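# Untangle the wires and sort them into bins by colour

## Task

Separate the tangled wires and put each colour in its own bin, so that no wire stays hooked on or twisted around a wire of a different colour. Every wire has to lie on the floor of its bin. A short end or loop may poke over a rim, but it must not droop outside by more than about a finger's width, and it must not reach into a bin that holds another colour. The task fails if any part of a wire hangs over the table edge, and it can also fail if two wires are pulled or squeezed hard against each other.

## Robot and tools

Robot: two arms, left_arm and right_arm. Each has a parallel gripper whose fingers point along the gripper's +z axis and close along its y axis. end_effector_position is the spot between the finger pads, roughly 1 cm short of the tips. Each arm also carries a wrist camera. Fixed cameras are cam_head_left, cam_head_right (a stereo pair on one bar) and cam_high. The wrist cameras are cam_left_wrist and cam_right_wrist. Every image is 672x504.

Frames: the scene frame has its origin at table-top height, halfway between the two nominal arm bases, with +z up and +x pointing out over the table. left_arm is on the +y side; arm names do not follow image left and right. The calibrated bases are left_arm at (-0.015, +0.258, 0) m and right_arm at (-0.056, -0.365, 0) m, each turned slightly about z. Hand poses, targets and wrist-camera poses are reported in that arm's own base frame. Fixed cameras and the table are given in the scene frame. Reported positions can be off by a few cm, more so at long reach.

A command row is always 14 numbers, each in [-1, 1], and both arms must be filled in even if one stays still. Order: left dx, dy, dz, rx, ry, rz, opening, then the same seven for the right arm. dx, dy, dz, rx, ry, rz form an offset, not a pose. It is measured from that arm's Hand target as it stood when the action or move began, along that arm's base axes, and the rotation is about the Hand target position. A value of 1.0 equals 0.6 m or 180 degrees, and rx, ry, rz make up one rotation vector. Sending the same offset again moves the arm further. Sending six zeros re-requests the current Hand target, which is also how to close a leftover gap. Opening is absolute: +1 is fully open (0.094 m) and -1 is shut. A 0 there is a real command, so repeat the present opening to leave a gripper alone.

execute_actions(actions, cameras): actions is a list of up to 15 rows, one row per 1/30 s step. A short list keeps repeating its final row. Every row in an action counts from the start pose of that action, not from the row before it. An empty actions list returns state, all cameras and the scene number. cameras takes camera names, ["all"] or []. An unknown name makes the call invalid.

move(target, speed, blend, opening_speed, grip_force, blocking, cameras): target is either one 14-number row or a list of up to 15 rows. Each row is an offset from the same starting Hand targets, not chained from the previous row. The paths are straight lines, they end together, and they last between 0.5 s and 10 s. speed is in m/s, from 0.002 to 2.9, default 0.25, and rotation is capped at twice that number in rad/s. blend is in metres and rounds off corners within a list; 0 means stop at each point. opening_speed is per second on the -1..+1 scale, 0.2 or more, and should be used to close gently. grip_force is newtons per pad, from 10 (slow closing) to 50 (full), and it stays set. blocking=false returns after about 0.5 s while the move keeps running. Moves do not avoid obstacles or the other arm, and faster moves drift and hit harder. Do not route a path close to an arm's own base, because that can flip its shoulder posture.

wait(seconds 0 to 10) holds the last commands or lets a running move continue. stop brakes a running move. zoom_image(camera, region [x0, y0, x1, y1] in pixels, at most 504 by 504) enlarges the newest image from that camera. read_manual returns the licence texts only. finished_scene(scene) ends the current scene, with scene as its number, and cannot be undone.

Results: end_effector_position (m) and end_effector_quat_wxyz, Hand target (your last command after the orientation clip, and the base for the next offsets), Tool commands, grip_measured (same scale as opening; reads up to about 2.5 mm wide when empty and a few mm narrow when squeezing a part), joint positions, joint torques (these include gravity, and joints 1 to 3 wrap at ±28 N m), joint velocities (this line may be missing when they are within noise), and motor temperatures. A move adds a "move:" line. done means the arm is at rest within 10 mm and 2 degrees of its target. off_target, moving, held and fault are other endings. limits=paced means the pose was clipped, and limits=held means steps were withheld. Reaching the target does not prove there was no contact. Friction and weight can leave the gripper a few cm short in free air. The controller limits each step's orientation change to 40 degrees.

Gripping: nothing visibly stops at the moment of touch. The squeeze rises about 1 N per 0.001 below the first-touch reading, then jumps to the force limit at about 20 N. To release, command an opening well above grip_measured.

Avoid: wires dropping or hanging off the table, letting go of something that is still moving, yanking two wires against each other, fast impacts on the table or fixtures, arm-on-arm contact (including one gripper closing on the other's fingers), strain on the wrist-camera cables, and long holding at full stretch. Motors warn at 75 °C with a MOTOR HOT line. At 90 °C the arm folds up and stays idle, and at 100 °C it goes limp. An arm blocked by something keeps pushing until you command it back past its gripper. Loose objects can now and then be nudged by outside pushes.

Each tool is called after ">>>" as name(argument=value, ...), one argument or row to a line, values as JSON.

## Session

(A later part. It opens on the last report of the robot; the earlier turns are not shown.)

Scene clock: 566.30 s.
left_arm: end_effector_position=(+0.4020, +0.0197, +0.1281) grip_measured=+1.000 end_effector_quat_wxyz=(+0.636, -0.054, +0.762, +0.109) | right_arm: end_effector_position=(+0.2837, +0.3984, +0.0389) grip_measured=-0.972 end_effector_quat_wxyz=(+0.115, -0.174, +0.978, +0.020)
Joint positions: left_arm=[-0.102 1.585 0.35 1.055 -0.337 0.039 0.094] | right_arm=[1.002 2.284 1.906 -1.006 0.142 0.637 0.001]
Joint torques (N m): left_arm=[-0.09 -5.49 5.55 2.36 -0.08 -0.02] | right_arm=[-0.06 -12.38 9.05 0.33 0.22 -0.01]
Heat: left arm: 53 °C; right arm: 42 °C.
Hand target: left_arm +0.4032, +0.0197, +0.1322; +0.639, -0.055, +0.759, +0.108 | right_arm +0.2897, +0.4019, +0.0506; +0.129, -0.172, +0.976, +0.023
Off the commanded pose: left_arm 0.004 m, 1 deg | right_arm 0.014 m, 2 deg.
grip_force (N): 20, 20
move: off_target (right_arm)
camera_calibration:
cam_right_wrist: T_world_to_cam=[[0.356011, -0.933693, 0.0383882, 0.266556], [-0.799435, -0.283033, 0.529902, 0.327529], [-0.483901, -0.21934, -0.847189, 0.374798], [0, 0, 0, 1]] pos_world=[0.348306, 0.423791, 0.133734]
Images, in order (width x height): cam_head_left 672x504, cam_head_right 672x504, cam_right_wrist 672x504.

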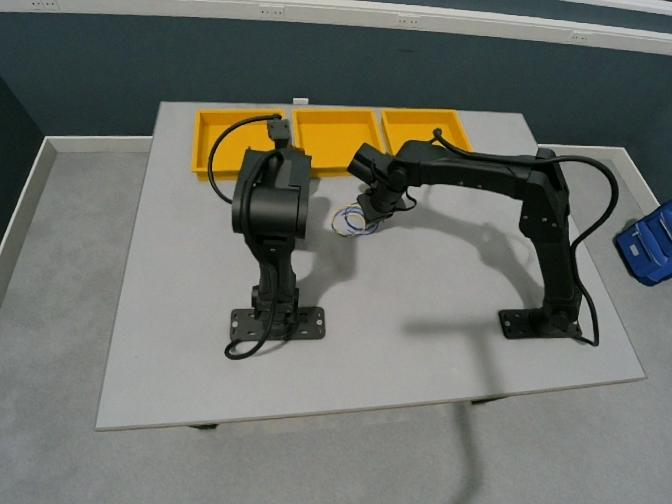

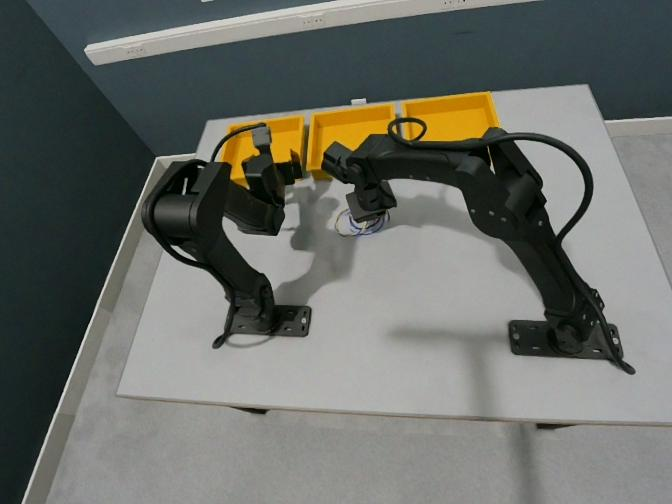

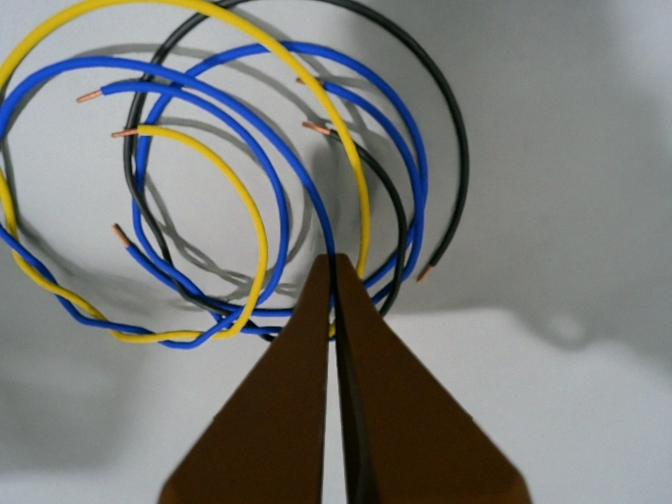

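>>> move(
  target=[0,0,0,0,0,0,1.0, 0.0,0.0,0.060,0.02,-0.055,0,-1.0],
  speed=0.05,
  cameras=["cam_right_wrist", "cam_left_wrist"],
)

Scene clock: 573.43 s.
left_arm: end_effector_position=(+0.4020, +0.0197, +0.1281) grip_measured=+1.000 end_effector_quat_wxyz=(+0.636, -0.054, +0.762, +0.109) | right_arm: end_effector_position=(+0.2878, +0.4004, +0.0714) grip_measured=-0.972 end_effector_quat_wxyz=(+0.197, -0.176, +0.964, +0.028)
Joint positions: left_arm=[-0.102 1.585 0.35 1.055 -0.337 0.039 0.094] | right_arm=[1.04 2.161 1.787 -0.888 0.26 0.637 0.001]
Joint torques (N m): left_arm=[-0.06 -5.48 5.56 2.36 -0.07 -0.01] | right_arm=[0.42 -14.5 5.38 0.77 0.32 0.1]
Motor temperatures (°C): left_arm=[30 35 34 53 28 28 29] | right_arm=[30 43 37 38 31 29 28]
Heat: left arm: 53 °C; right arm: 43 °C.
Hand target: left_arm +0.4032, +0.0197, +0.1322; +0.639, -0.055, +0.759, +0.108 | right_arm +0.2898, +0.4019, +0.0868; +0.218, -0.169, +0.960, +0.038
Off the commanded pose: left_arm 0.004 m, 1 deg | right_arm 0.015 m, 3 deg.
grip_force (N): 20, 20
move: off_target (right_arm)
camera_calibration:
cam_left_wrist: T_world_to_cam=[[0.214066, -0.973535, -0.0800275, -0.059409], [-0.811289, -0.131564, -0.56965, 0.409338], [0.544046, 0.186868, -0.817982, -0.00186944], [0, 0, 0, 1]] pos_world=[0.345826, -0.00363346, 0.226896]
cam_right_wrist: T_world_to_cam=[[0.356165, -0.932814, 0.0548174, 0.26412], [-0.870947, -0.310146, 0.381131, 0.356224], [-0.338523, -0.183489, -0.922894, 0.354023], [0, 0, 0, 1]] pos_world=[0.336026, 0.421816, 0.176479]
Images, in order (width x height): cam_left_wrist 672x504, cam_right_wrist 672x504.

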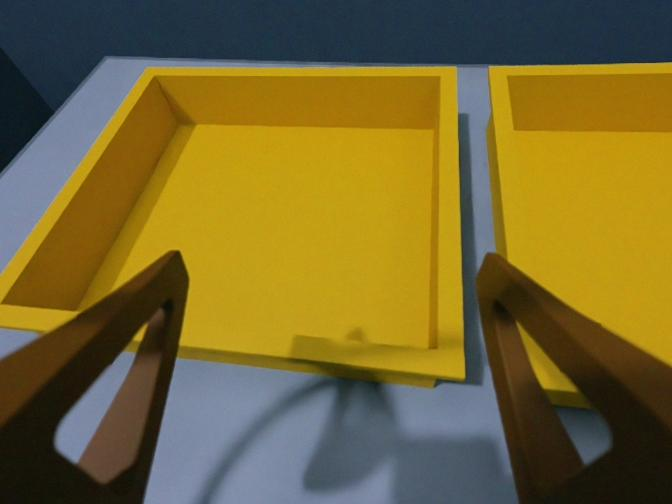

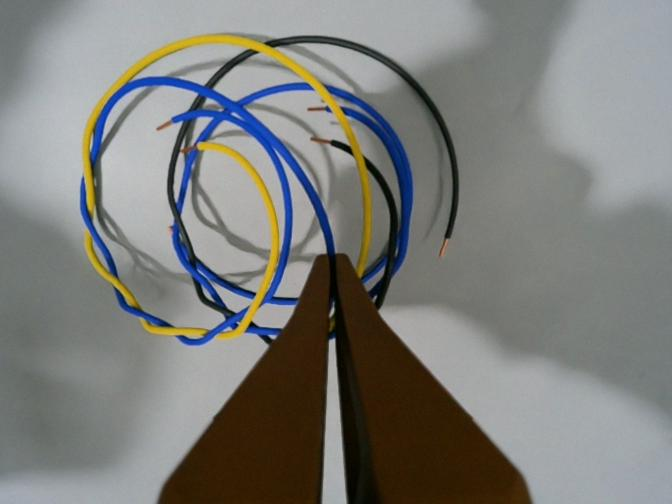

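>>> zoom_image(
  camera="cam_right_wrist",
  region=[60, 20, 480, 360],
)

>>> zoom_image(
  camera="cam_right_wrist",
  region=[160, 200, 420, 360],
)

Scaled by 1.200 from the camera's 672x504 image, which has a finer 960x720 frame.

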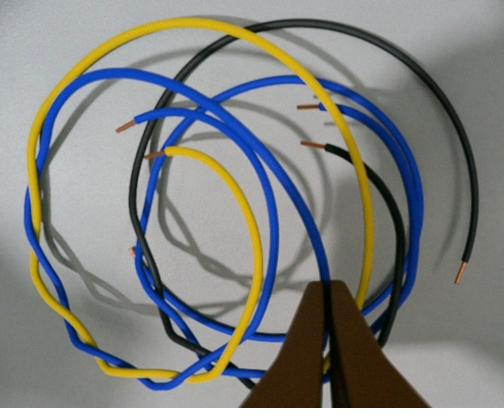

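Scaled by 1.938 from the camera's 672x504 image, which has a finer 960x720 frame.

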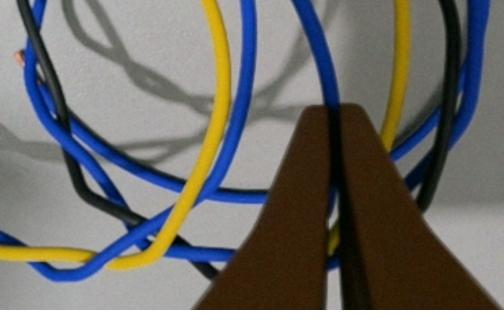

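>>> zoom_image(
  camera="cam_right_wrist",
  region=[150, 25, 300, 165],
)

>>> zoom_image(
  camera="cam_right_wrist",
  region=[320, 100, 470, 300],
)

Scaled by 3.360 from the camera's 672x504 image, which has a finer 960x720 frame.

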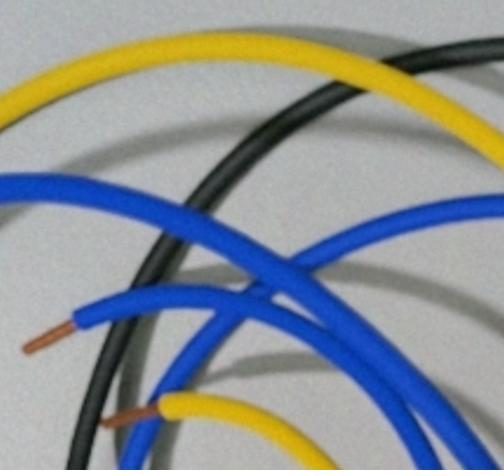

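Scaled by 2.520 from the camera's 672x504 image, which has a finer 960x720 frame.

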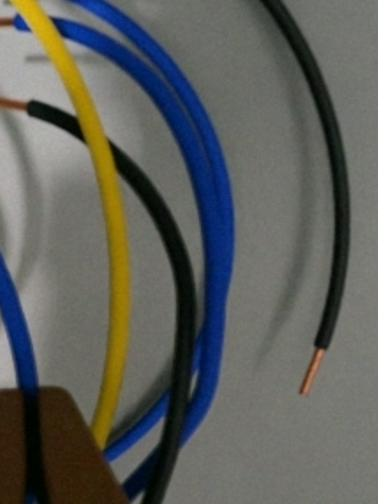

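>>> execute_actions(
  actions=[],
  cameras=["cam_head_left", "cam_head_right", "cam_high"],
)

>>> zoom_image(
  camera="cam_head_left",
  region=[310, 180, 430, 260],
)

>>> zoom_image(
  camera="cam_head_right",
  region=[310, 170, 430, 260],
)

>>> zoom_image(
  camera="cam_high",
  region=[310, 210, 420, 290],
)

Scene clock: 630.13 s.
left_arm: end_effector_position=(+0.4020, +0.0197, +0.1281) grip_measured=+1.000 end_effector_quat_wxyz=(+0.636, -0.054, +0.762, +0.109) | right_arm: end_effector_position=(+0.2879, +0.4005, +0.0714) grip_measured=-0.972 end_effector_quat_wxyz=(+0.198, -0.176, +0.964, +0.028)
Joint positions: left_arm=[-0.102 1.585 0.35 1.055 -0.337 0.039 0.094] | right_arm=[1.04 2.161 1.787 -0.888 0.261 0.637 0.001]
Joint velocities: within noise
Joint torques (N m): left_arm=[-0.08 -5.45 5.53 2.37 -0.06 -0.01] | right_arm=[0.32 -14.48 5.37 0.8 0.31 0.07]
Motor temperatures (°C): left_arm=[30 35 34 54 28 28 29] | right_arm=[30 46 37 37 31 29 28]
Heat: left arm: 54 °C; right arm: 46 °C.
Hand target: left_arm +0.4032, +0.0197, +0.1322; +0.639, -0.055, +0.759, +0.108 | right_arm +0.2898, +0.4019, +0.0867; +0.218, -0.169, +0.960, +0.038
Tool commands: left_gripper/opening=+1.0 right_gripper/opening=-1.0
Off the commanded pose: left_arm 0.004 m, 1 deg | right_arm 0.015 m, 3 deg.
grip_force (N): 20, 20
Images, in order (width x height): cam_head_left 672x504, cam_head_right 672x504, cam_high 672x504.

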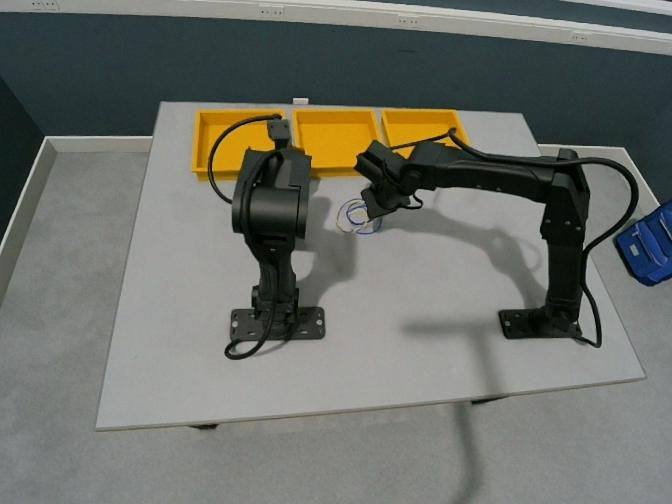

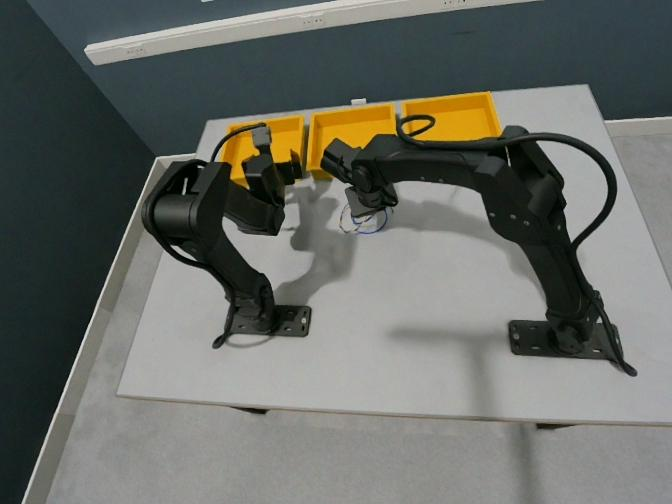

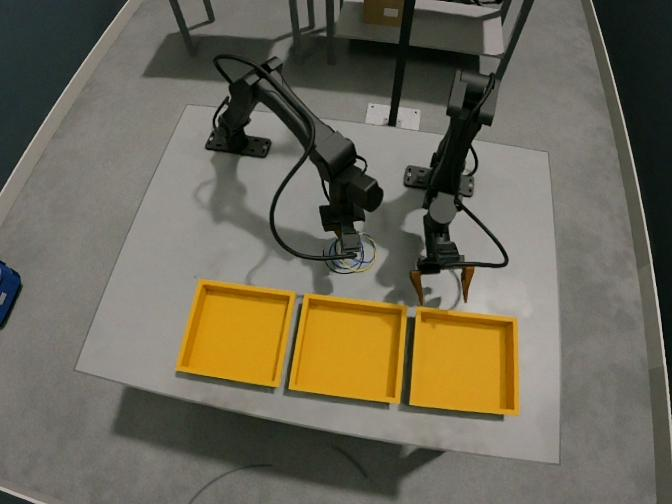

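Scaled by 4.200 from the camera's 672x504 image, which has a finer 960x720 frame.

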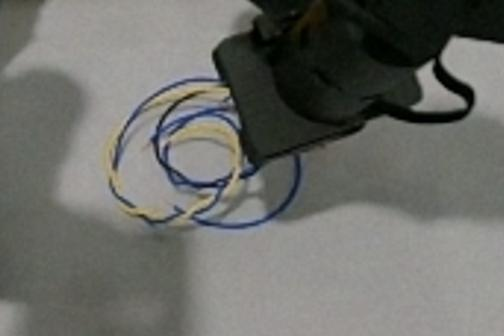

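Scaled by 4.200 from the camera's 672x504 image, which has a finer 960x720 frame.

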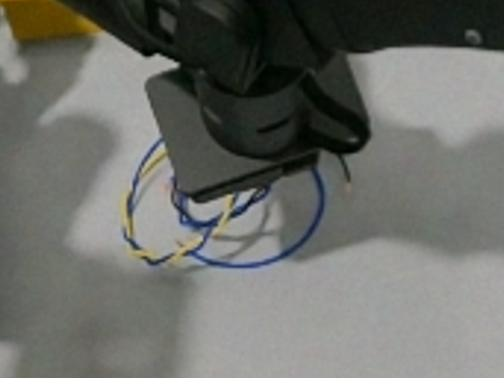

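Scaled by 4.582 from the camera's 672x504 image, which has a finer 960x720 frame.

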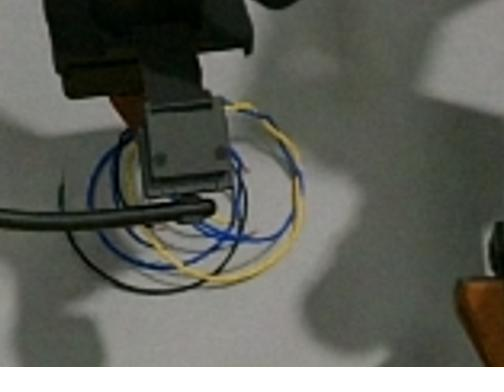

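>>> move(
  target=[0,0,0,0,0,0,1.0, 0.0,0.0,0.050,0.02,-0.055,0,-1.0],
  speed=0.05,
  cameras=["cam_right_wrist"],
)

Scene clock: 650.13 s.
left_arm: end_effector_position=(+0.4020, +0.0197, +0.1281) grip_measured=+1.000 end_effector_quat_wxyz=(+0.636, -0.054, +0.762, +0.109) | right_arm: end_effector_position=(+0.2882, +0.4018, +0.1013) grip_measured=-0.972 end_effector_quat_wxyz=(+0.285, -0.170, +0.942, +0.044)
Joint positions: left_arm=[-0.102 1.585 0.35 1.055 -0.337 0.039 0.094] | right_arm=[1.085 2.033 1.633 -0.72 0.387 0.637 0.001]
Joint torques (N m): left_arm=[-0.09 -5.52 5.56 2.37 -0.08 -0.02] | right_arm=[0.43 -13.67 5.55 0.97 0.31 0.01]
Heat: left arm: 54 °C; right arm: 47 °C.
Hand target: left_arm +0.4032, +0.0197, +0.1322; +0.639, -0.055, +0.759, +0.108 | right_arm +0.2897, +0.4019, +0.1166; +0.305, -0.165, +0.936, +0.054
Off the commanded pose: left_arm 0.004 m, 1 deg | right_arm 0.016 m, 3 deg.
grip_force (N): 20, 20
move: off_target (right_arm)
camera_calibration:
cam_right_wrist: T_world_to_cam=[[0.344561, -0.937293, 0.0525421, 0.268985], [-0.922304, -0.327554, 0.205093, 0.385216], [-0.175022, -0.119127, -0.977331, 0.314571], [0, 0, 0, 1]] pos_world=[0.317661, 0.415771, 0.214302]
Images, in order (width x height): cam_right_wrist 672x504.

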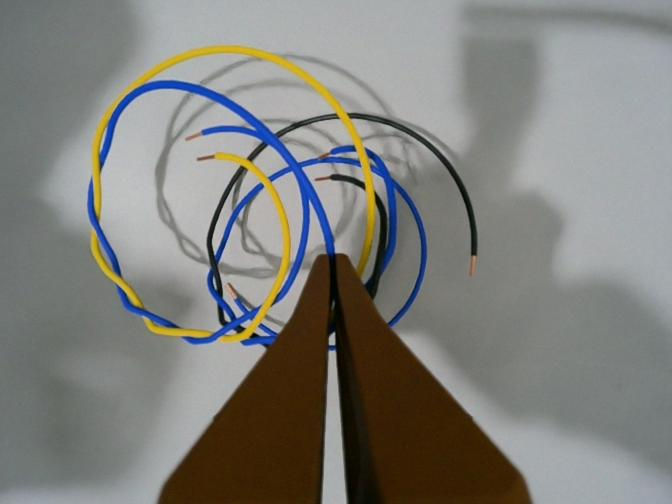

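>>> zoom_image(
  camera="cam_right_wrist",
  region=[170, 100, 500, 360],
)

>>> zoom_image(
  camera="cam_right_wrist",
  region=[190, 230, 350, 360],
)

Scaled by 1.527 from the camera's 672x504 image, which has a finer 960x720 frame.

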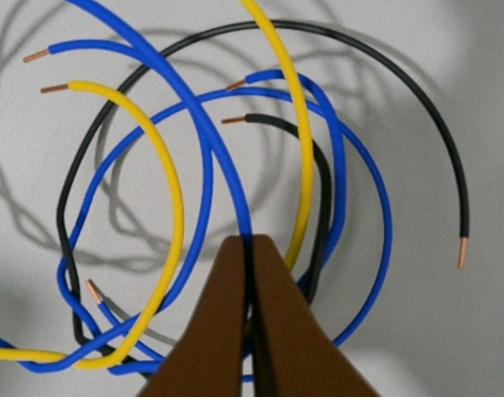

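Scaled by 3.150 from the camera's 672x504 image, which has a finer 960x720 frame.

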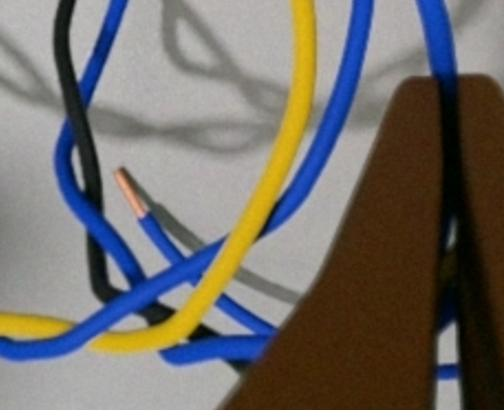

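>>> zoom_image(
  camera="cam_right_wrist",
  region=[310, 240, 430, 360],
)

>>> zoom_image(
  camera="cam_right_wrist",
  region=[320, 290, 350, 360],
)

Scaled by 4.200 from the camera's 672x504 image, which has a finer 960x720 frame.

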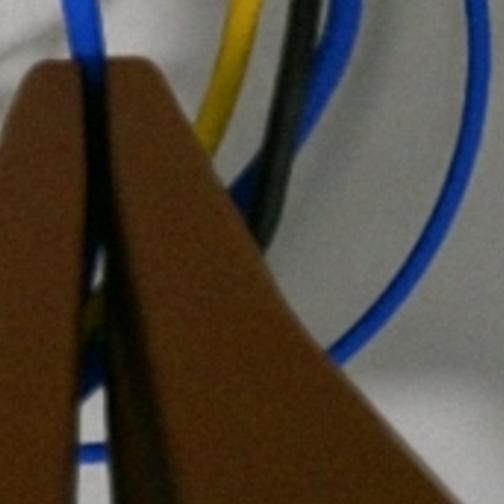

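Scaled by 7.200 from the camera's 672x504 image, which has a finer 960x720 frame.

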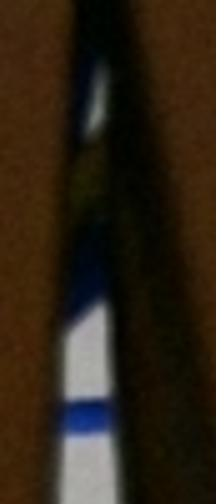

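>>> move(
  target=[0,0,0,0,0,0,1.0, 0.0,0.0,-0.11,-0.02,0.055,0,-1.0],
  speed=0.05,
  cameras=["cam_right_wrist"],
)

Scene clock: 764.23 s.
left_arm: end_effector_position=(+0.4020, +0.0197, +0.1281) grip_measured=+1.000 end_effector_quat_wxyz=(+0.636, -0.054, +0.762, +0.109) | right_arm: end_effector_position=(+0.2837, +0.3980, +0.0460) grip_measured=-0.972 end_effector_quat_wxyz=(+0.213, -0.177, +0.960, +0.036)
Joint positions: left_arm=[-0.102 1.585 0.35 1.055 -0.337 0.039 0.094] | right_arm=[1.05 2.136 1.633 -0.726 0.275 0.637 0.001]
Joint torques (N m): left_arm=[-0.05 -5.49 5.5 2.37 -0.07 -0.01] | right_arm=[-0.35 -10.1 9.42 0.56 0.19 0.08]
Heat: left arm: 54 °C; right arm: 49 °C.
Hand target: left_arm +0.4032, +0.0197, +0.1322; +0.639, -0.055, +0.759, +0.108 | right_arm +0.2898, +0.4018, +0.0506; +0.218, -0.169, +0.960, +0.038
Off the commanded pose: left_arm 0.004 m, 1 deg | right_arm 0.008 m, 1 deg.
grip_force (N): 20, 20
move: done
camera_calibration:
cam_right_wrist: T_world_to_cam=[[0.359654, -0.931991, 0.0451872, 0.263855], [-0.879582, -0.32247, 0.349782, 0.370374], [-0.311423, -0.165547, -0.935741, 0.31462], [0, 0, 0, 1]] pos_world=[0.328857, 0.41743, 0.152929]
Images, in order (width x height): cam_right_wrist 672x504.

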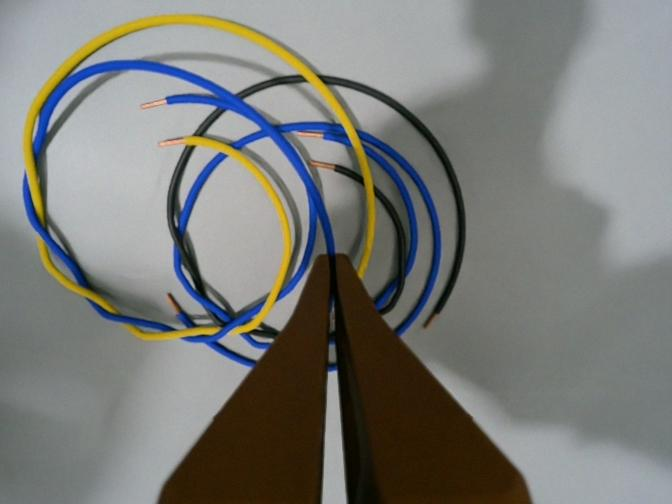

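>>> move(
  target=[
    [0,0,0,0,0,0,1.0, 0.0,0.0,-0.025,0,0,0,-1.0],
    [0,0,0,0,0,0,1.0, 0.063,0.023,-0.025,0,0,0,-1.0],
  ],
  speed=0.04,
  cameras=["cam_right_wrist"],
)

Scene clock: 772.43 s.
left_arm: end_effector_position=(+0.4020, +0.0197, +0.1281) grip_measured=+1.000 end_effector_quat_wxyz=(+0.636, -0.054, +0.762, +0.109) | right_arm: end_effector_position=(+0.3218, +0.4127, +0.0334) grip_measured=-0.972 end_effector_quat_wxyz=(+0.214, -0.168, +0.961, +0.040)
Joint positions: left_arm=[-0.102 1.585 0.35 1.055 -0.337 0.039 0.094] | right_arm=[0.994 2.27 1.797 -0.737 0.256 0.601 0.001]
Joint torques (N m): left_arm=[-0.06 -5.49 5.53 2.37 -0.06 -0.01] | right_arm=[-0.42 -10.74 9.52 0.62 0.22 -0.09]
Heat: left arm: 54 °C; right arm: 48 °C.
Hand target: left_arm +0.4032, +0.0197, +0.1322; +0.639, -0.055, +0.759, +0.108 | right_arm +0.3276, +0.4157, +0.0357; +0.218, -0.169, +0.960, +0.038
Off the commanded pose: left_arm 0.004 m, 1 deg | right_arm 0.007 m, 1 deg.
grip_force (N): 20, 20
move: done
camera_calibration:
cam_right_wrist: T_world_to_cam=[[0.344162, -0.938291, 0.0340921, 0.272395], [-0.884762, -0.311947, 0.346244, 0.410564], [-0.314243, -0.149327, -0.937525, 0.311297], [0, 0, 0, 1]] pos_world=[0.367326, 0.430145, 0.140407]
Images, in order (width x height): cam_right_wrist 672x504.

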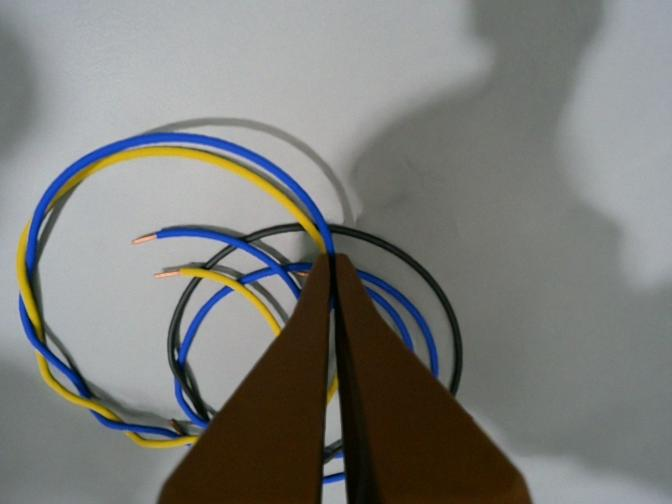

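>>> move(
  target=[0,0,0,0,0,0,1.0, 0.0,0.0,0.075,0,0,0,-1.0],
  speed=0.05,
  cameras=["cam_right_wrist"],
)

Scene clock: 780.43 s.
left_arm: end_effector_position=(+0.4020, +0.0197, +0.1281) grip_measured=+1.000 end_effector_quat_wxyz=(+0.636, -0.054, +0.762, +0.109) | right_arm: end_effector_position=(+0.3214, +0.4123, +0.0646) grip_measured=-0.972 end_effector_quat_wxyz=(+0.205, -0.170, +0.963, +0.030)
Joint positions: left_arm=[-0.102 1.585 0.35 1.055 -0.337 0.039 0.094] | right_arm=[0.994 2.27 1.932 -0.899 0.255 0.601 0.001]
Joint torques (N m): left_arm=[-0.09 -5.5 5.55 2.37 -0.06 0] | right_arm=[-0.25 -13.15 9.43 0.6 0.25 -0.08]
Heat: left arm: 54 °C; right arm: 47 °C.
Hand target: left_arm +0.4032, +0.0197, +0.1322; +0.639, -0.055, +0.759, +0.108 | right_arm +0.3276, +0.4158, +0.0808; +0.218, -0.169, +0.960, +0.038
Off the commanded pose: left_arm 0.004 m, 1 deg | right_arm 0.018 m, 2 deg.
grip_force (N): 20, 20
move: off_target (right_arm)
camera_calibration:
cam_right_wrist: T_world_to_cam=[[0.345405, -0.937124, 0.0499311, 0.269188], [-0.879128, -0.304494, 0.366629, 0.392934], [-0.328374, -0.170532, -0.929026, 0.353119], [0, 0, 0, 1]] pos_world=[0.368416, 0.432127, 0.170555]
Images, in order (width x height): cam_right_wrist 672x504.

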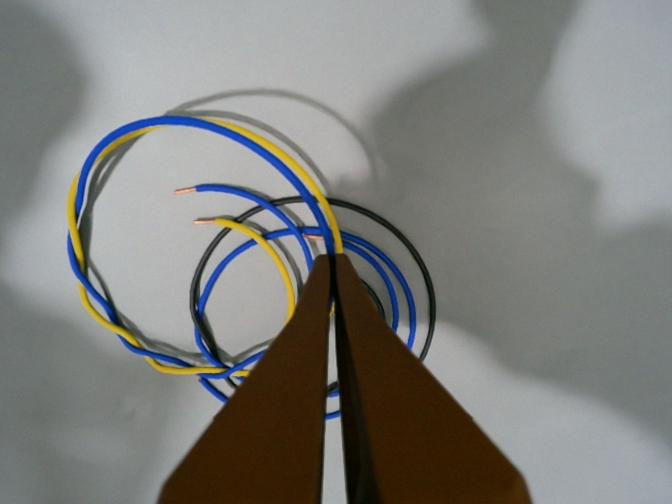

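>>> move(
  target=[0,0,0,0,0,0,1.0, 0.0,0.0,0.075,0,0,0,-1.0],
  speed=0.05,
  cameras=["cam_right_wrist"],
)

Scene clock: 786.40 s.
left_arm: end_effector_position=(+0.4020, +0.0197, +0.1281) grip_measured=+1.000 end_effector_quat_wxyz=(+0.636, -0.054, +0.762, +0.109) | right_arm: end_effector_position=(+0.3226, +0.4141, +0.1141) grip_measured=-0.972 end_effector_quat_wxyz=(+0.208, -0.170, +0.963, +0.033)
Joint positions: left_arm=[-0.102 1.585 0.35 1.055 -0.337 0.039 0.094] | right_arm=[0.994 2.27 2.125 -1.083 0.255 0.601 0.001]
Joint torques (N m): left_arm=[-0.09 -5.49 5.55 2.37 -0.08 -0.01] | right_arm=[-0.32 -12.33 9.47 0.57 0.17 -0.09]
Heat: left arm: 54 °C; right arm: 47 °C.
Hand target: left_arm +0.4032, +0.0197, +0.1322; +0.639, -0.055, +0.759, +0.108 | right_arm +0.3276, +0.4157, +0.1257; +0.218, -0.169, +0.960, +0.038
Off the commanded pose: left_arm 0.004 m, 1 deg | right_arm 0.013 m, 1 deg.
grip_force (N): 20, 20
move: off_target (right_arm)
camera_calibration:
cam_right_wrist: T_world_to_cam=[[0.345145, -0.937497, 0.044424, 0.268868], [-0.880927, -0.307263, 0.359939, 0.378908], [-0.323792, -0.163366, -0.931917, 0.395708], [0, 0, 0, 1]] pos_world=[0.369119, 0.433133, 0.220439]
Images, in order (width x height): cam_right_wrist 672x504.

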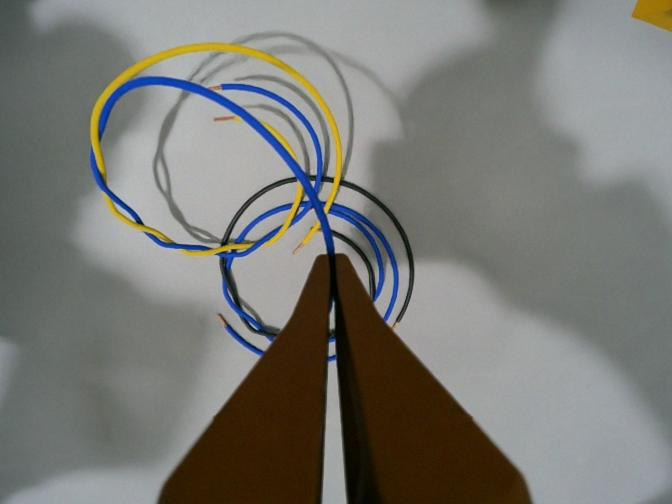

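>>> move(
  target=[0,0,0,0,0,0,1.0, 0.0,0.0,0.16,0,0,0,-1.0],
  speed=0.08,
  cameras=["cam_right_wrist", "cam_left_wrist", "cam_high"],
)

Scene clock: 806.00 s.
left_arm: end_effector_position=(+0.4020, +0.0197, +0.1281) grip_measured=+1.000 end_effector_quat_wxyz=(+0.636, -0.054, +0.762, +0.109) | right_arm: end_effector_position=(+0.3241, +0.4166, +0.2214) grip_measured=-0.972 end_effector_quat_wxyz=(+0.241, -0.170, +0.953, +0.067)
Joint positions: left_arm=[-0.102 1.585 0.35 1.055 -0.337 0.039 0.094] | right_arm=[0.994 2.433 2.841 -1.538 0.254 0.583 0.001]
Joint torques (N m): left_arm=[-0.08 -5.46 5.55 2.37 -0.06 -0.02] | right_arm=[-0.27 -11.08 7.76 0.74 0.19 -0.08]
Heat: left arm: 54 °C; right arm: 47 °C.
Hand target: left_arm +0.4032, +0.0197, +0.1322; +0.639, -0.055, +0.759, +0.108 | right_arm +0.3276, +0.4157, +0.2217; +0.218, -0.169, +0.960, +0.038
Off the commanded pose: left_arm 0.004 m, 1 deg | right_arm 0.004 m, 4 deg.
elbow stopped short (right arm): the move would have taken joint 3 (elbow) straighter than the controller allows.
grip_force (N): 20, 20
move: off_target (right_arm)
camera_calibration:
cam_left_wrist: T_world_to_cam=[[0.214066, -0.973535, -0.0800275, -0.059409], [-0.811289, -0.131564, -0.56965, 0.409338], [0.544046, 0.186868, -0.817982, -0.00186944], [0, 0, 0, 1]] pos_world=[0.345826, -0.00363346, 0.226896]
cam_right_wrist: T_world_to_cam=[[0.358632, -0.933455, -0.00671781, 0.271089], [-0.894118, -0.345569, 0.284841, 0.379233], [-0.268208, -0.0961467, -0.958551, 0.456501], [0, 0, 0, 1]] pos_world=[0.364296, 0.427991, 0.33138]
Images, in order (width x height): cam_high 672x504, cam_left_wrist 672x504, cam_right_wrist 672x504.

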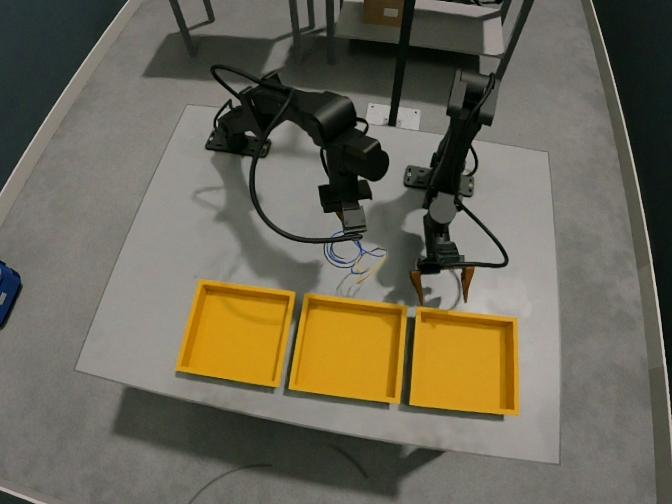

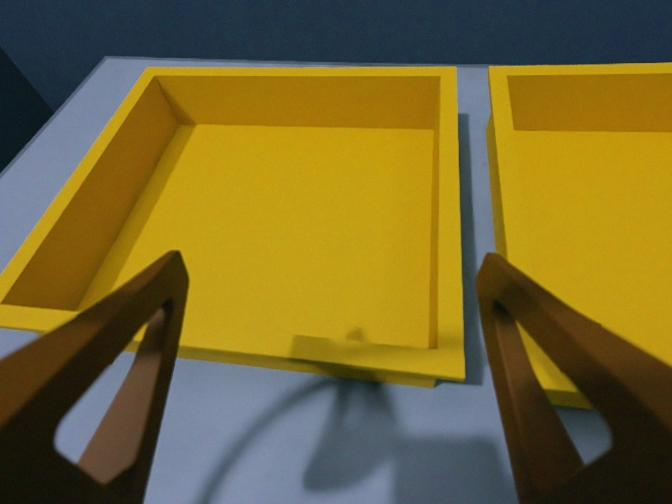

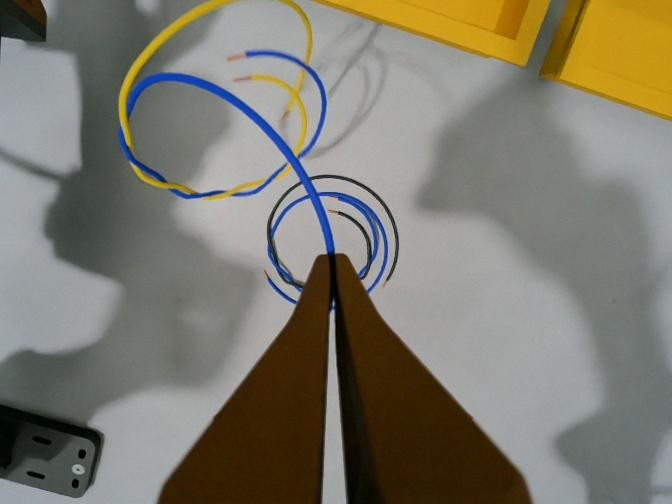

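>>> move(
  target=[-0.2467,-0.1167,0.1867,0.0338,0.2072,-0.3174,1.0, 0,0,-0.04,0,0,0,-1.0],
  speed=0.15,
  cameras=["cam_right_wrist", "cam_left_wrist"],
)

Scene clock: 844.87 s.
left_arm: end_effector_position=(+0.2534, -0.0484, +0.2354) grip_measured=+1.000 end_effector_quat_wxyz=(+0.339, +0.373, +0.851, -0.149) | right_arm: end_effector_position=(+0.3240, +0.4165, +0.1985) grip_measured=-0.972 end_effector_quat_wxyz=(+0.221, -0.175, +0.958, +0.046)
Joint positions: left_arm=[0.243 1.119 1.177 -1.202 0.648 0.924 0.094] | right_arm=[0.994 2.475 2.841 -1.555 0.254 0.583 0.001]
Joint torques (N m): left_arm=[0.58 -1.58 8.73 1.1 0.53 0.07] | right_arm=[-0.38 -11.15 7.92 0.69 0.18 0.04]
Heat: left arm: 54 °C; right arm: 45 °C.
Hand target: left_arm +0.2552, -0.0503, +0.2442; +0.349, +0.375, +0.844, -0.156 | right_arm +0.3276, +0.4157, +0.1975; +0.218, -0.169, +0.960, +0.038
Off the commanded pose: left_arm 0.009 m, 2 deg | right_arm 0.004 m, 1 deg.
elbow stopped short (right arm): the move would have taken joint 3 (elbow) straighter than the controller allows.
grip_force (N): 20, 20
move: done
camera_calibration:
cam_left_wrist: T_world_to_cam=[[-0.732403, -0.680632, 0.0180289, 0.145632], [-0.679923, 0.732524, 0.0333612, 0.207554], [-0.0359133, 0.0121756, -0.999281, 0.360658], [0, 0, 0, 1]] pos_world=[0.260735, -0.0573078, 0.350849]
cam_right_wrist: T_world_to_cam=[[0.358997, -0.932914, 0.0281438, 0.263629], [-0.88412, -0.330248, 0.330558, 0.367019], [-0.299088, -0.143552, -0.943366, 0.461138], [0, 0, 0, 1]] pos_world=[0.367767, 0.433348, 0.306281]
Images, in order (width x height): cam_left_wrist 672x504, cam_right_wrist 672x504.

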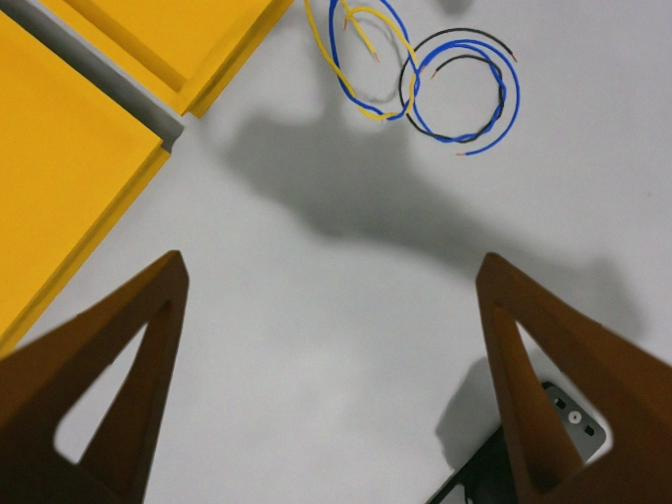

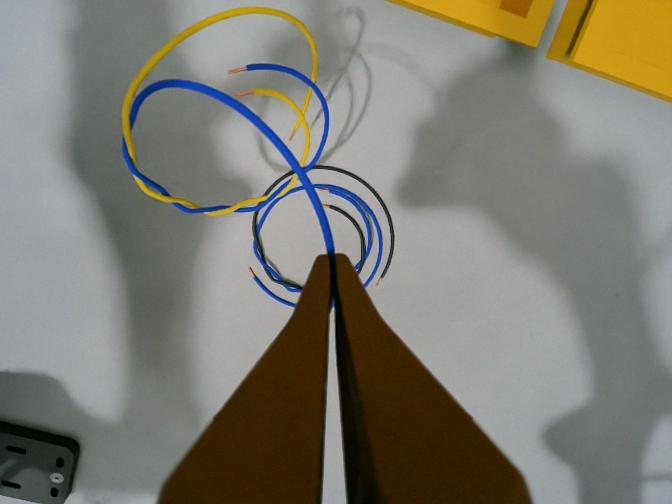

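>>> move(
  target=[0,0,0,0,0,0,1.0, 0,0,0.135,0.0342,-0.094,0,-1.0],
  speed=0.07,
  cameras=["cam_right_wrist", "cam_left_wrist"],
)

Scene clock: 902.73 s.
left_arm: end_effector_position=(+0.2533, -0.0484, +0.2353) grip_measured=+1.000 end_effector_quat_wxyz=(+0.339, +0.373, +0.851, -0.149) | right_arm: end_effector_position=(+0.3285, +0.4189, +0.2592) grip_measured=-0.972 end_effector_quat_wxyz=(+0.344, -0.164, +0.923, +0.054)
Joint positions: left_arm=[0.243 1.119 1.177 -1.202 0.648 0.925 0.094] | right_arm=[1.05 2.232 2.522 -1.284 0.444 0.564 0.001]
Joint torques (N m): left_arm=[0.62 -1.58 8.73 1.1 0.53 0.07] | right_arm=[0.42 -14.84 5.04 1.15 0.37 -0.08]
Motor temperatures (°C): left_arm=[30 34 36 48 29 28 29] | right_arm=[30 44 37 37 31 29 29]
Heat: left arm: 48 °C; right arm: 44 °C.
Hand target: left_arm +0.2552, -0.0503, +0.2442; +0.349, +0.375, +0.844, -0.156 | right_arm +0.3276, +0.4157, +0.2786; +0.366, -0.161, +0.914, +0.064
Off the commanded pose: left_arm 0.009 m, 2 deg | right_arm 0.020 m, 3 deg.
grip_force (N): 20, 20
move: off_target (right_arm)
camera_calibration:
cam_left_wrist: T_world_to_cam=[[-0.732745, -0.68027, 0.0178309, 0.145741], [-0.679561, 0.732857, 0.0334289, 0.207389], [-0.0358082, 0.0123777, -0.999282, 0.360539], [0, 0, 0, 1]] pos_world=[0.260634, -0.0573057, 0.350748]
cam_right_wrist: T_world_to_cam=[[0.334473, -0.941036, 0.0507786, 0.268157], [-0.940614, -0.330032, 0.0795292, 0.435187], [-0.0580813, -0.0743635, -0.995538, 0.425524], [0, 0, 0, 1]] pos_world=[0.344367, 0.427614, 0.375398]
Images, in order (width x height): cam_left_wrist 672x504, cam_right_wrist 672x504.

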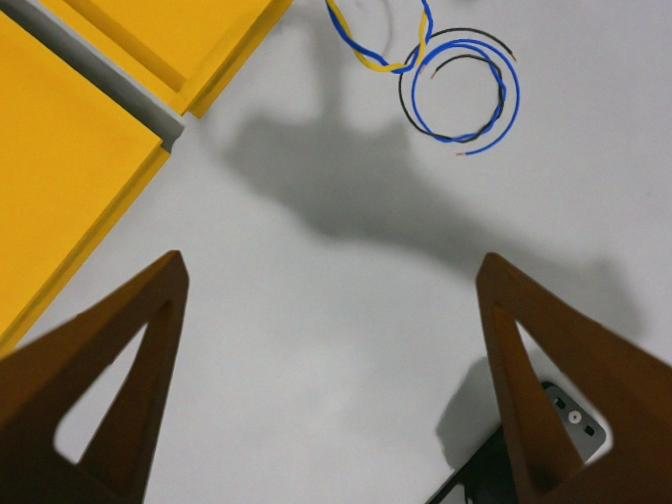

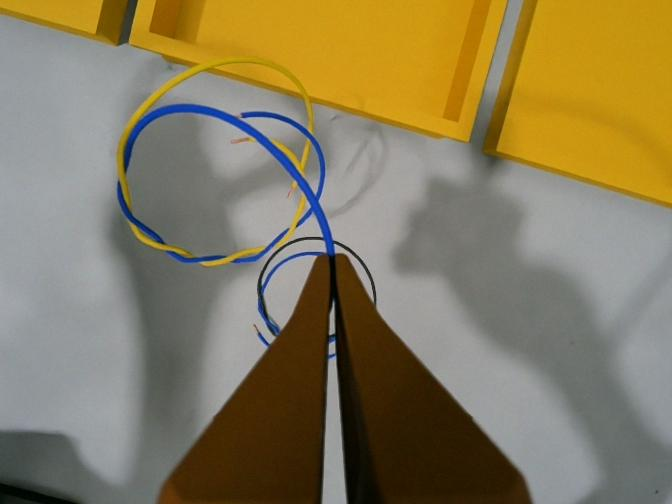

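>>> move(
  target=[0.1635,-0.1200,-0.0290,0.0619,0.0557,0,-0.6, 0,0,0,0,0,0,-1.0],
  speed=0.08,
  cameras=["cam_right_wrist", "cam_left_wrist"],
)

Scene clock: 936.13 s.
left_arm: end_effector_position=(+0.3496, -0.1202, +0.2230) grip_measured=-0.567 end_effector_quat_wxyz=(+0.234, +0.393, +0.883, -0.105) | right_arm: end_effector_position=(+0.3288, +0.4193, +0.2595) grip_measured=-0.972 end_effector_quat_wxyz=(+0.345, -0.164, +0.922, +0.055)
Joint positions: left_arm=[-0.186 1.576 1.58 -1.151 0.307 0.584 0.02] | right_arm=[1.05 2.232 2.522 -1.281 0.444 0.564 0.001]
Joint velocities: left_arm=[-0.007 -0.002 -0.002 0.037 -0.007 -0.037 -0.012] | right_arm=[within noise]
Joint torques (N m): left_arm=[-0.39 -5.53 8.91 1.18 0.12 -0.04] | right_arm=[0.43 -14.95 4.97 1.14 0.37 -0.08]
Heat: left arm: 47 °C; right arm: 45 °C.
Hand target: left_arm +0.3532, -0.1223, +0.2268; +0.236, +0.393, +0.883, -0.106 | right_arm +0.3276, +0.4157, +0.2786; +0.366, -0.161, +0.914, +0.064
Off the commanded pose: left_arm 0.006 m, 0 deg | right_arm 0.019 m, 3 deg.
grip_force (N): 20, 20
move: moving (left_arm; no rest 5 s after the path's end), off_target (right_arm)
camera_calibration:
cam_left_wrist: T_world_to_cam=[[-0.736877, -0.675784, 0.0180898, 0.169488], [-0.647155, 0.712891, 0.270141, 0.259282], [-0.195453, 0.187354, -0.962651, 0.421191], [0, 0, 0, 1]] pos_world=[0.375011, -0.149214, 0.332351]
cam_right_wrist: T_world_to_cam=[[0.334669, -0.941043, 0.0493418, 0.268773], [-0.940629, -0.330456, 0.0775586, 0.436253], [-0.0566807, -0.0723688, -0.995766, 0.424589], [0, 0, 0, 1]] pos_world=[0.344469, 0.427816, 0.375695]
Images, in order (width x height): cam_left_wrist 672x504, cam_right_wrist 672x504.

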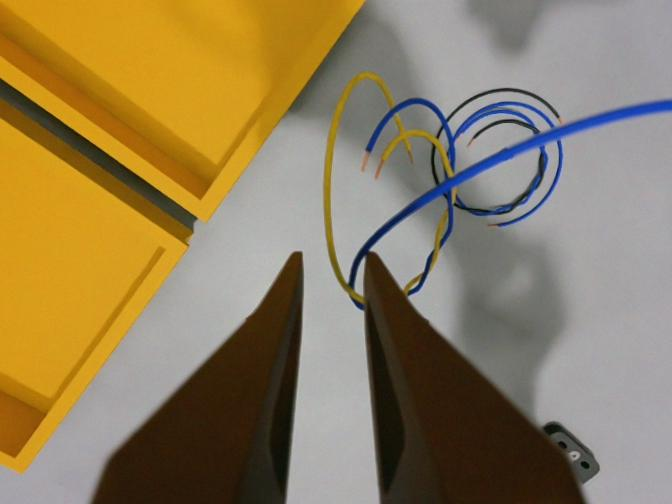

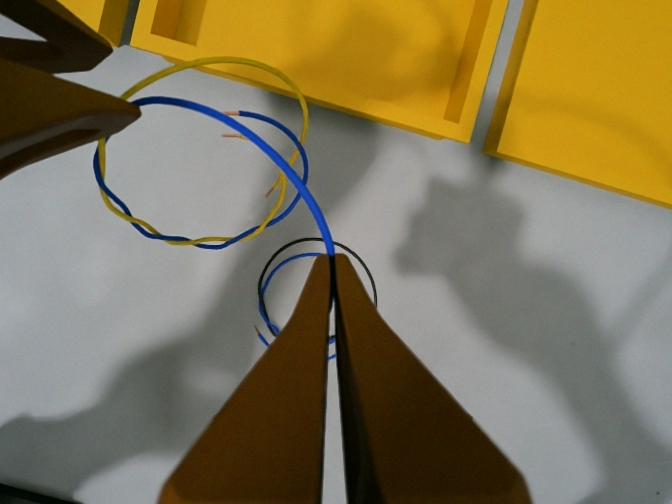

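>>> move(
  target=[0.0247,-0.0177,-0.0107,0.0353,0.0268,-0.0444,-0.75, 0,0,0,0,0,0,-1.0],
  speed=0.05,
  cameras=["cam_right_wrist", "cam_left_wrist"],
)

Scene clock: 993.23 s.
left_arm: end_effector_position=(+0.3650, -0.1297, +0.2204) grip_measured=-0.748 end_effector_quat_wxyz=(+0.170, +0.455, +0.870, -0.088) | right_arm: end_effector_position=(+0.3288, +0.4194, +0.2596) grip_measured=-0.972 end_effector_quat_wxyz=(+0.345, -0.164, +0.922, +0.056)
Joint positions: left_arm=[-0.226 1.777 1.85 -1.35 0.255 0.7 0.012] | right_arm=[1.05 2.232 2.522 -1.28 0.444 0.564 0.001]
Joint torques (N m): left_arm=[-0.54 -6.64 8.47 0.9 0.12 0.06] | right_arm=[0.4 -14.89 4.98 1.16 0.36 -0.08]
Heat: left arm: 45 °C; right arm: 46 °C.
Hand target: left_arm +0.3681, -0.1330, +0.2204; +0.169, +0.461, +0.867, -0.089 | right_arm +0.3276, +0.4157, +0.2786; +0.366, -0.161, +0.914, +0.064
Off the commanded pose: left_arm 0.004 m, 1 deg | right_arm 0.019 m, 3 deg.
grip_force (N): 20, 20
move: off_target (right_arm)
camera_calibration:
cam_left_wrist: T_world_to_cam=[[-0.815099, -0.579176, 0.0130008, 0.216708], [-0.528089, 0.752055, 0.394379, 0.210995], [-0.238192, 0.314592, -0.918856, 0.445948], [0, 0, 0, 1]] pos_world=[0.394284, -0.17346, 0.323733]
cam_right_wrist: T_world_to_cam=[[0.334619, -0.941088, 0.0488203, 0.269095], [-0.940671, -0.330478, 0.0769516, 0.436531], [-0.0562842, -0.0716732, -0.995839, 0.424288], [0, 0, 0, 1]] pos_world=[0.344469, 0.427917, 0.375793]
Images, in order (width x height): cam_left_wrist 672x504, cam_right_wrist 672x504.

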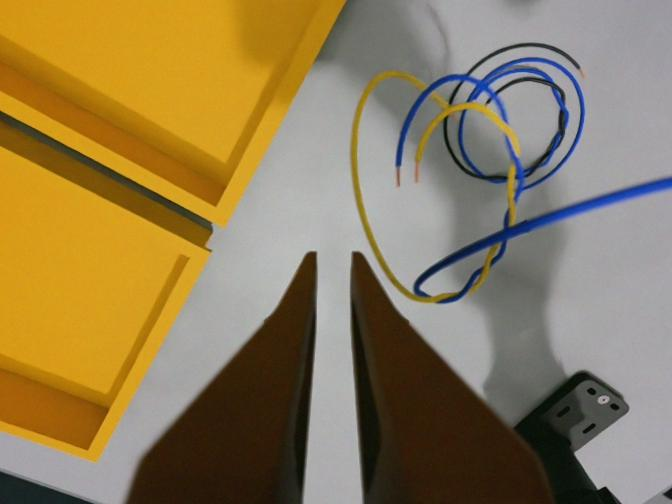

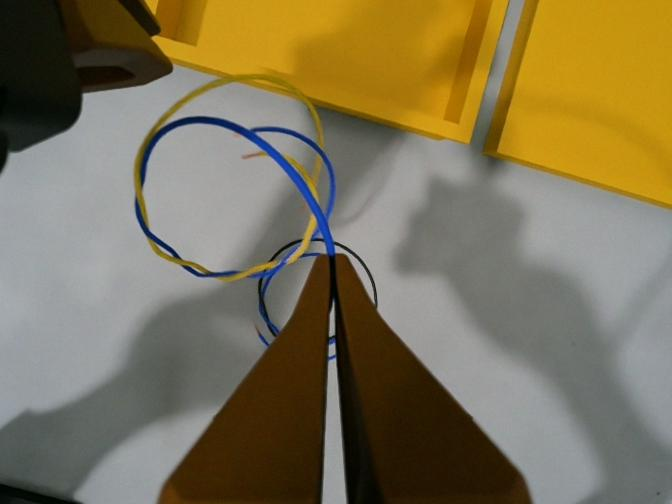

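>>> wait(
  seconds=2,
  cameras=["cam_right_wrist", "cam_left_wrist"],
)

Scene clock: 998.20 s.
left_arm: end_effector_position=(+0.3648, -0.1297, +0.2203) grip_measured=-0.748 end_effector_quat_wxyz=(+0.170, +0.455, +0.869, -0.088) | right_arm: end_effector_position=(+0.3288, +0.4194, +0.2596) grip_measured=-0.972 end_effector_quat_wxyz=(+0.345, -0.164, +0.922, +0.056)
Joint positions: left_arm=[-0.226 1.777 1.85 -1.351 0.255 0.701 0.012] | right_arm=[1.05 2.232 2.522 -1.28 0.444 0.564 0.001]
Joint torques (N m): left_arm=[-0.55 -6.61 8.51 0.89 0.11 0.07] | right_arm=[0.35 -14.8 5.03 1.15 0.37 -0.1]
Heat: left arm: 45 °C; right arm: 46 °C.
Hand target: left_arm +0.3681, -0.1330, +0.2204; +0.169, +0.461, +0.867, -0.089 | right_arm +0.3276, +0.4157, +0.2786; +0.366, -0.161, +0.914, +0.064
Tool commands: left_gripper/opening=-0.75 right_gripper/opening=-1.0
Off the commanded pose: left_arm 0.005 m, 1 deg | right_arm 0.019 m, 3 deg.
grip_force (N): 20, 20
wait: 2.00 s; at rest from the start
camera_calibration:
cam_left_wrist: T_world_to_cam=[[-0.815305, -0.578878, 0.0133199, 0.216657], [-0.527593, 0.752159, 0.394845, 0.21065], [-0.238586, 0.314892, -0.918651, 0.445974], [0, 0, 0, 1]] pos_world=[0.394183, -0.173458, 0.323635]
cam_right_wrist: T_world_to_cam=[[0.334619, -0.941088, 0.0488203, 0.269095], [-0.940671, -0.330478, 0.0769516, 0.436531], [-0.0562842, -0.0716732, -0.995839, 0.424288], [0, 0, 0, 1]] pos_world=[0.344469, 0.427917, 0.375793]
Images, in order (width x height): cam_left_wrist 672x504, cam_right_wrist 672x504.

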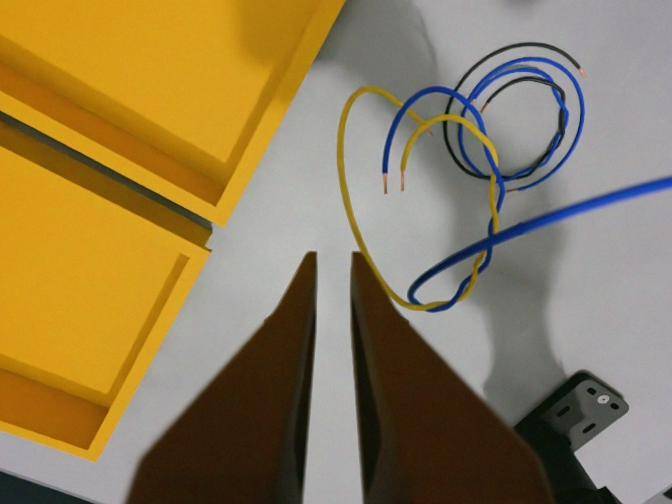

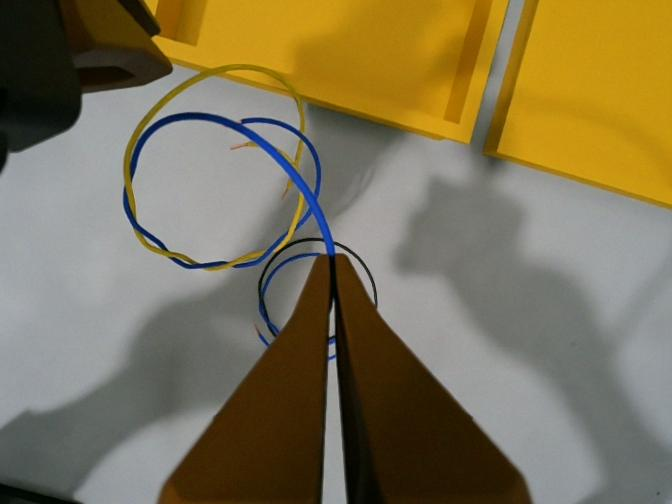

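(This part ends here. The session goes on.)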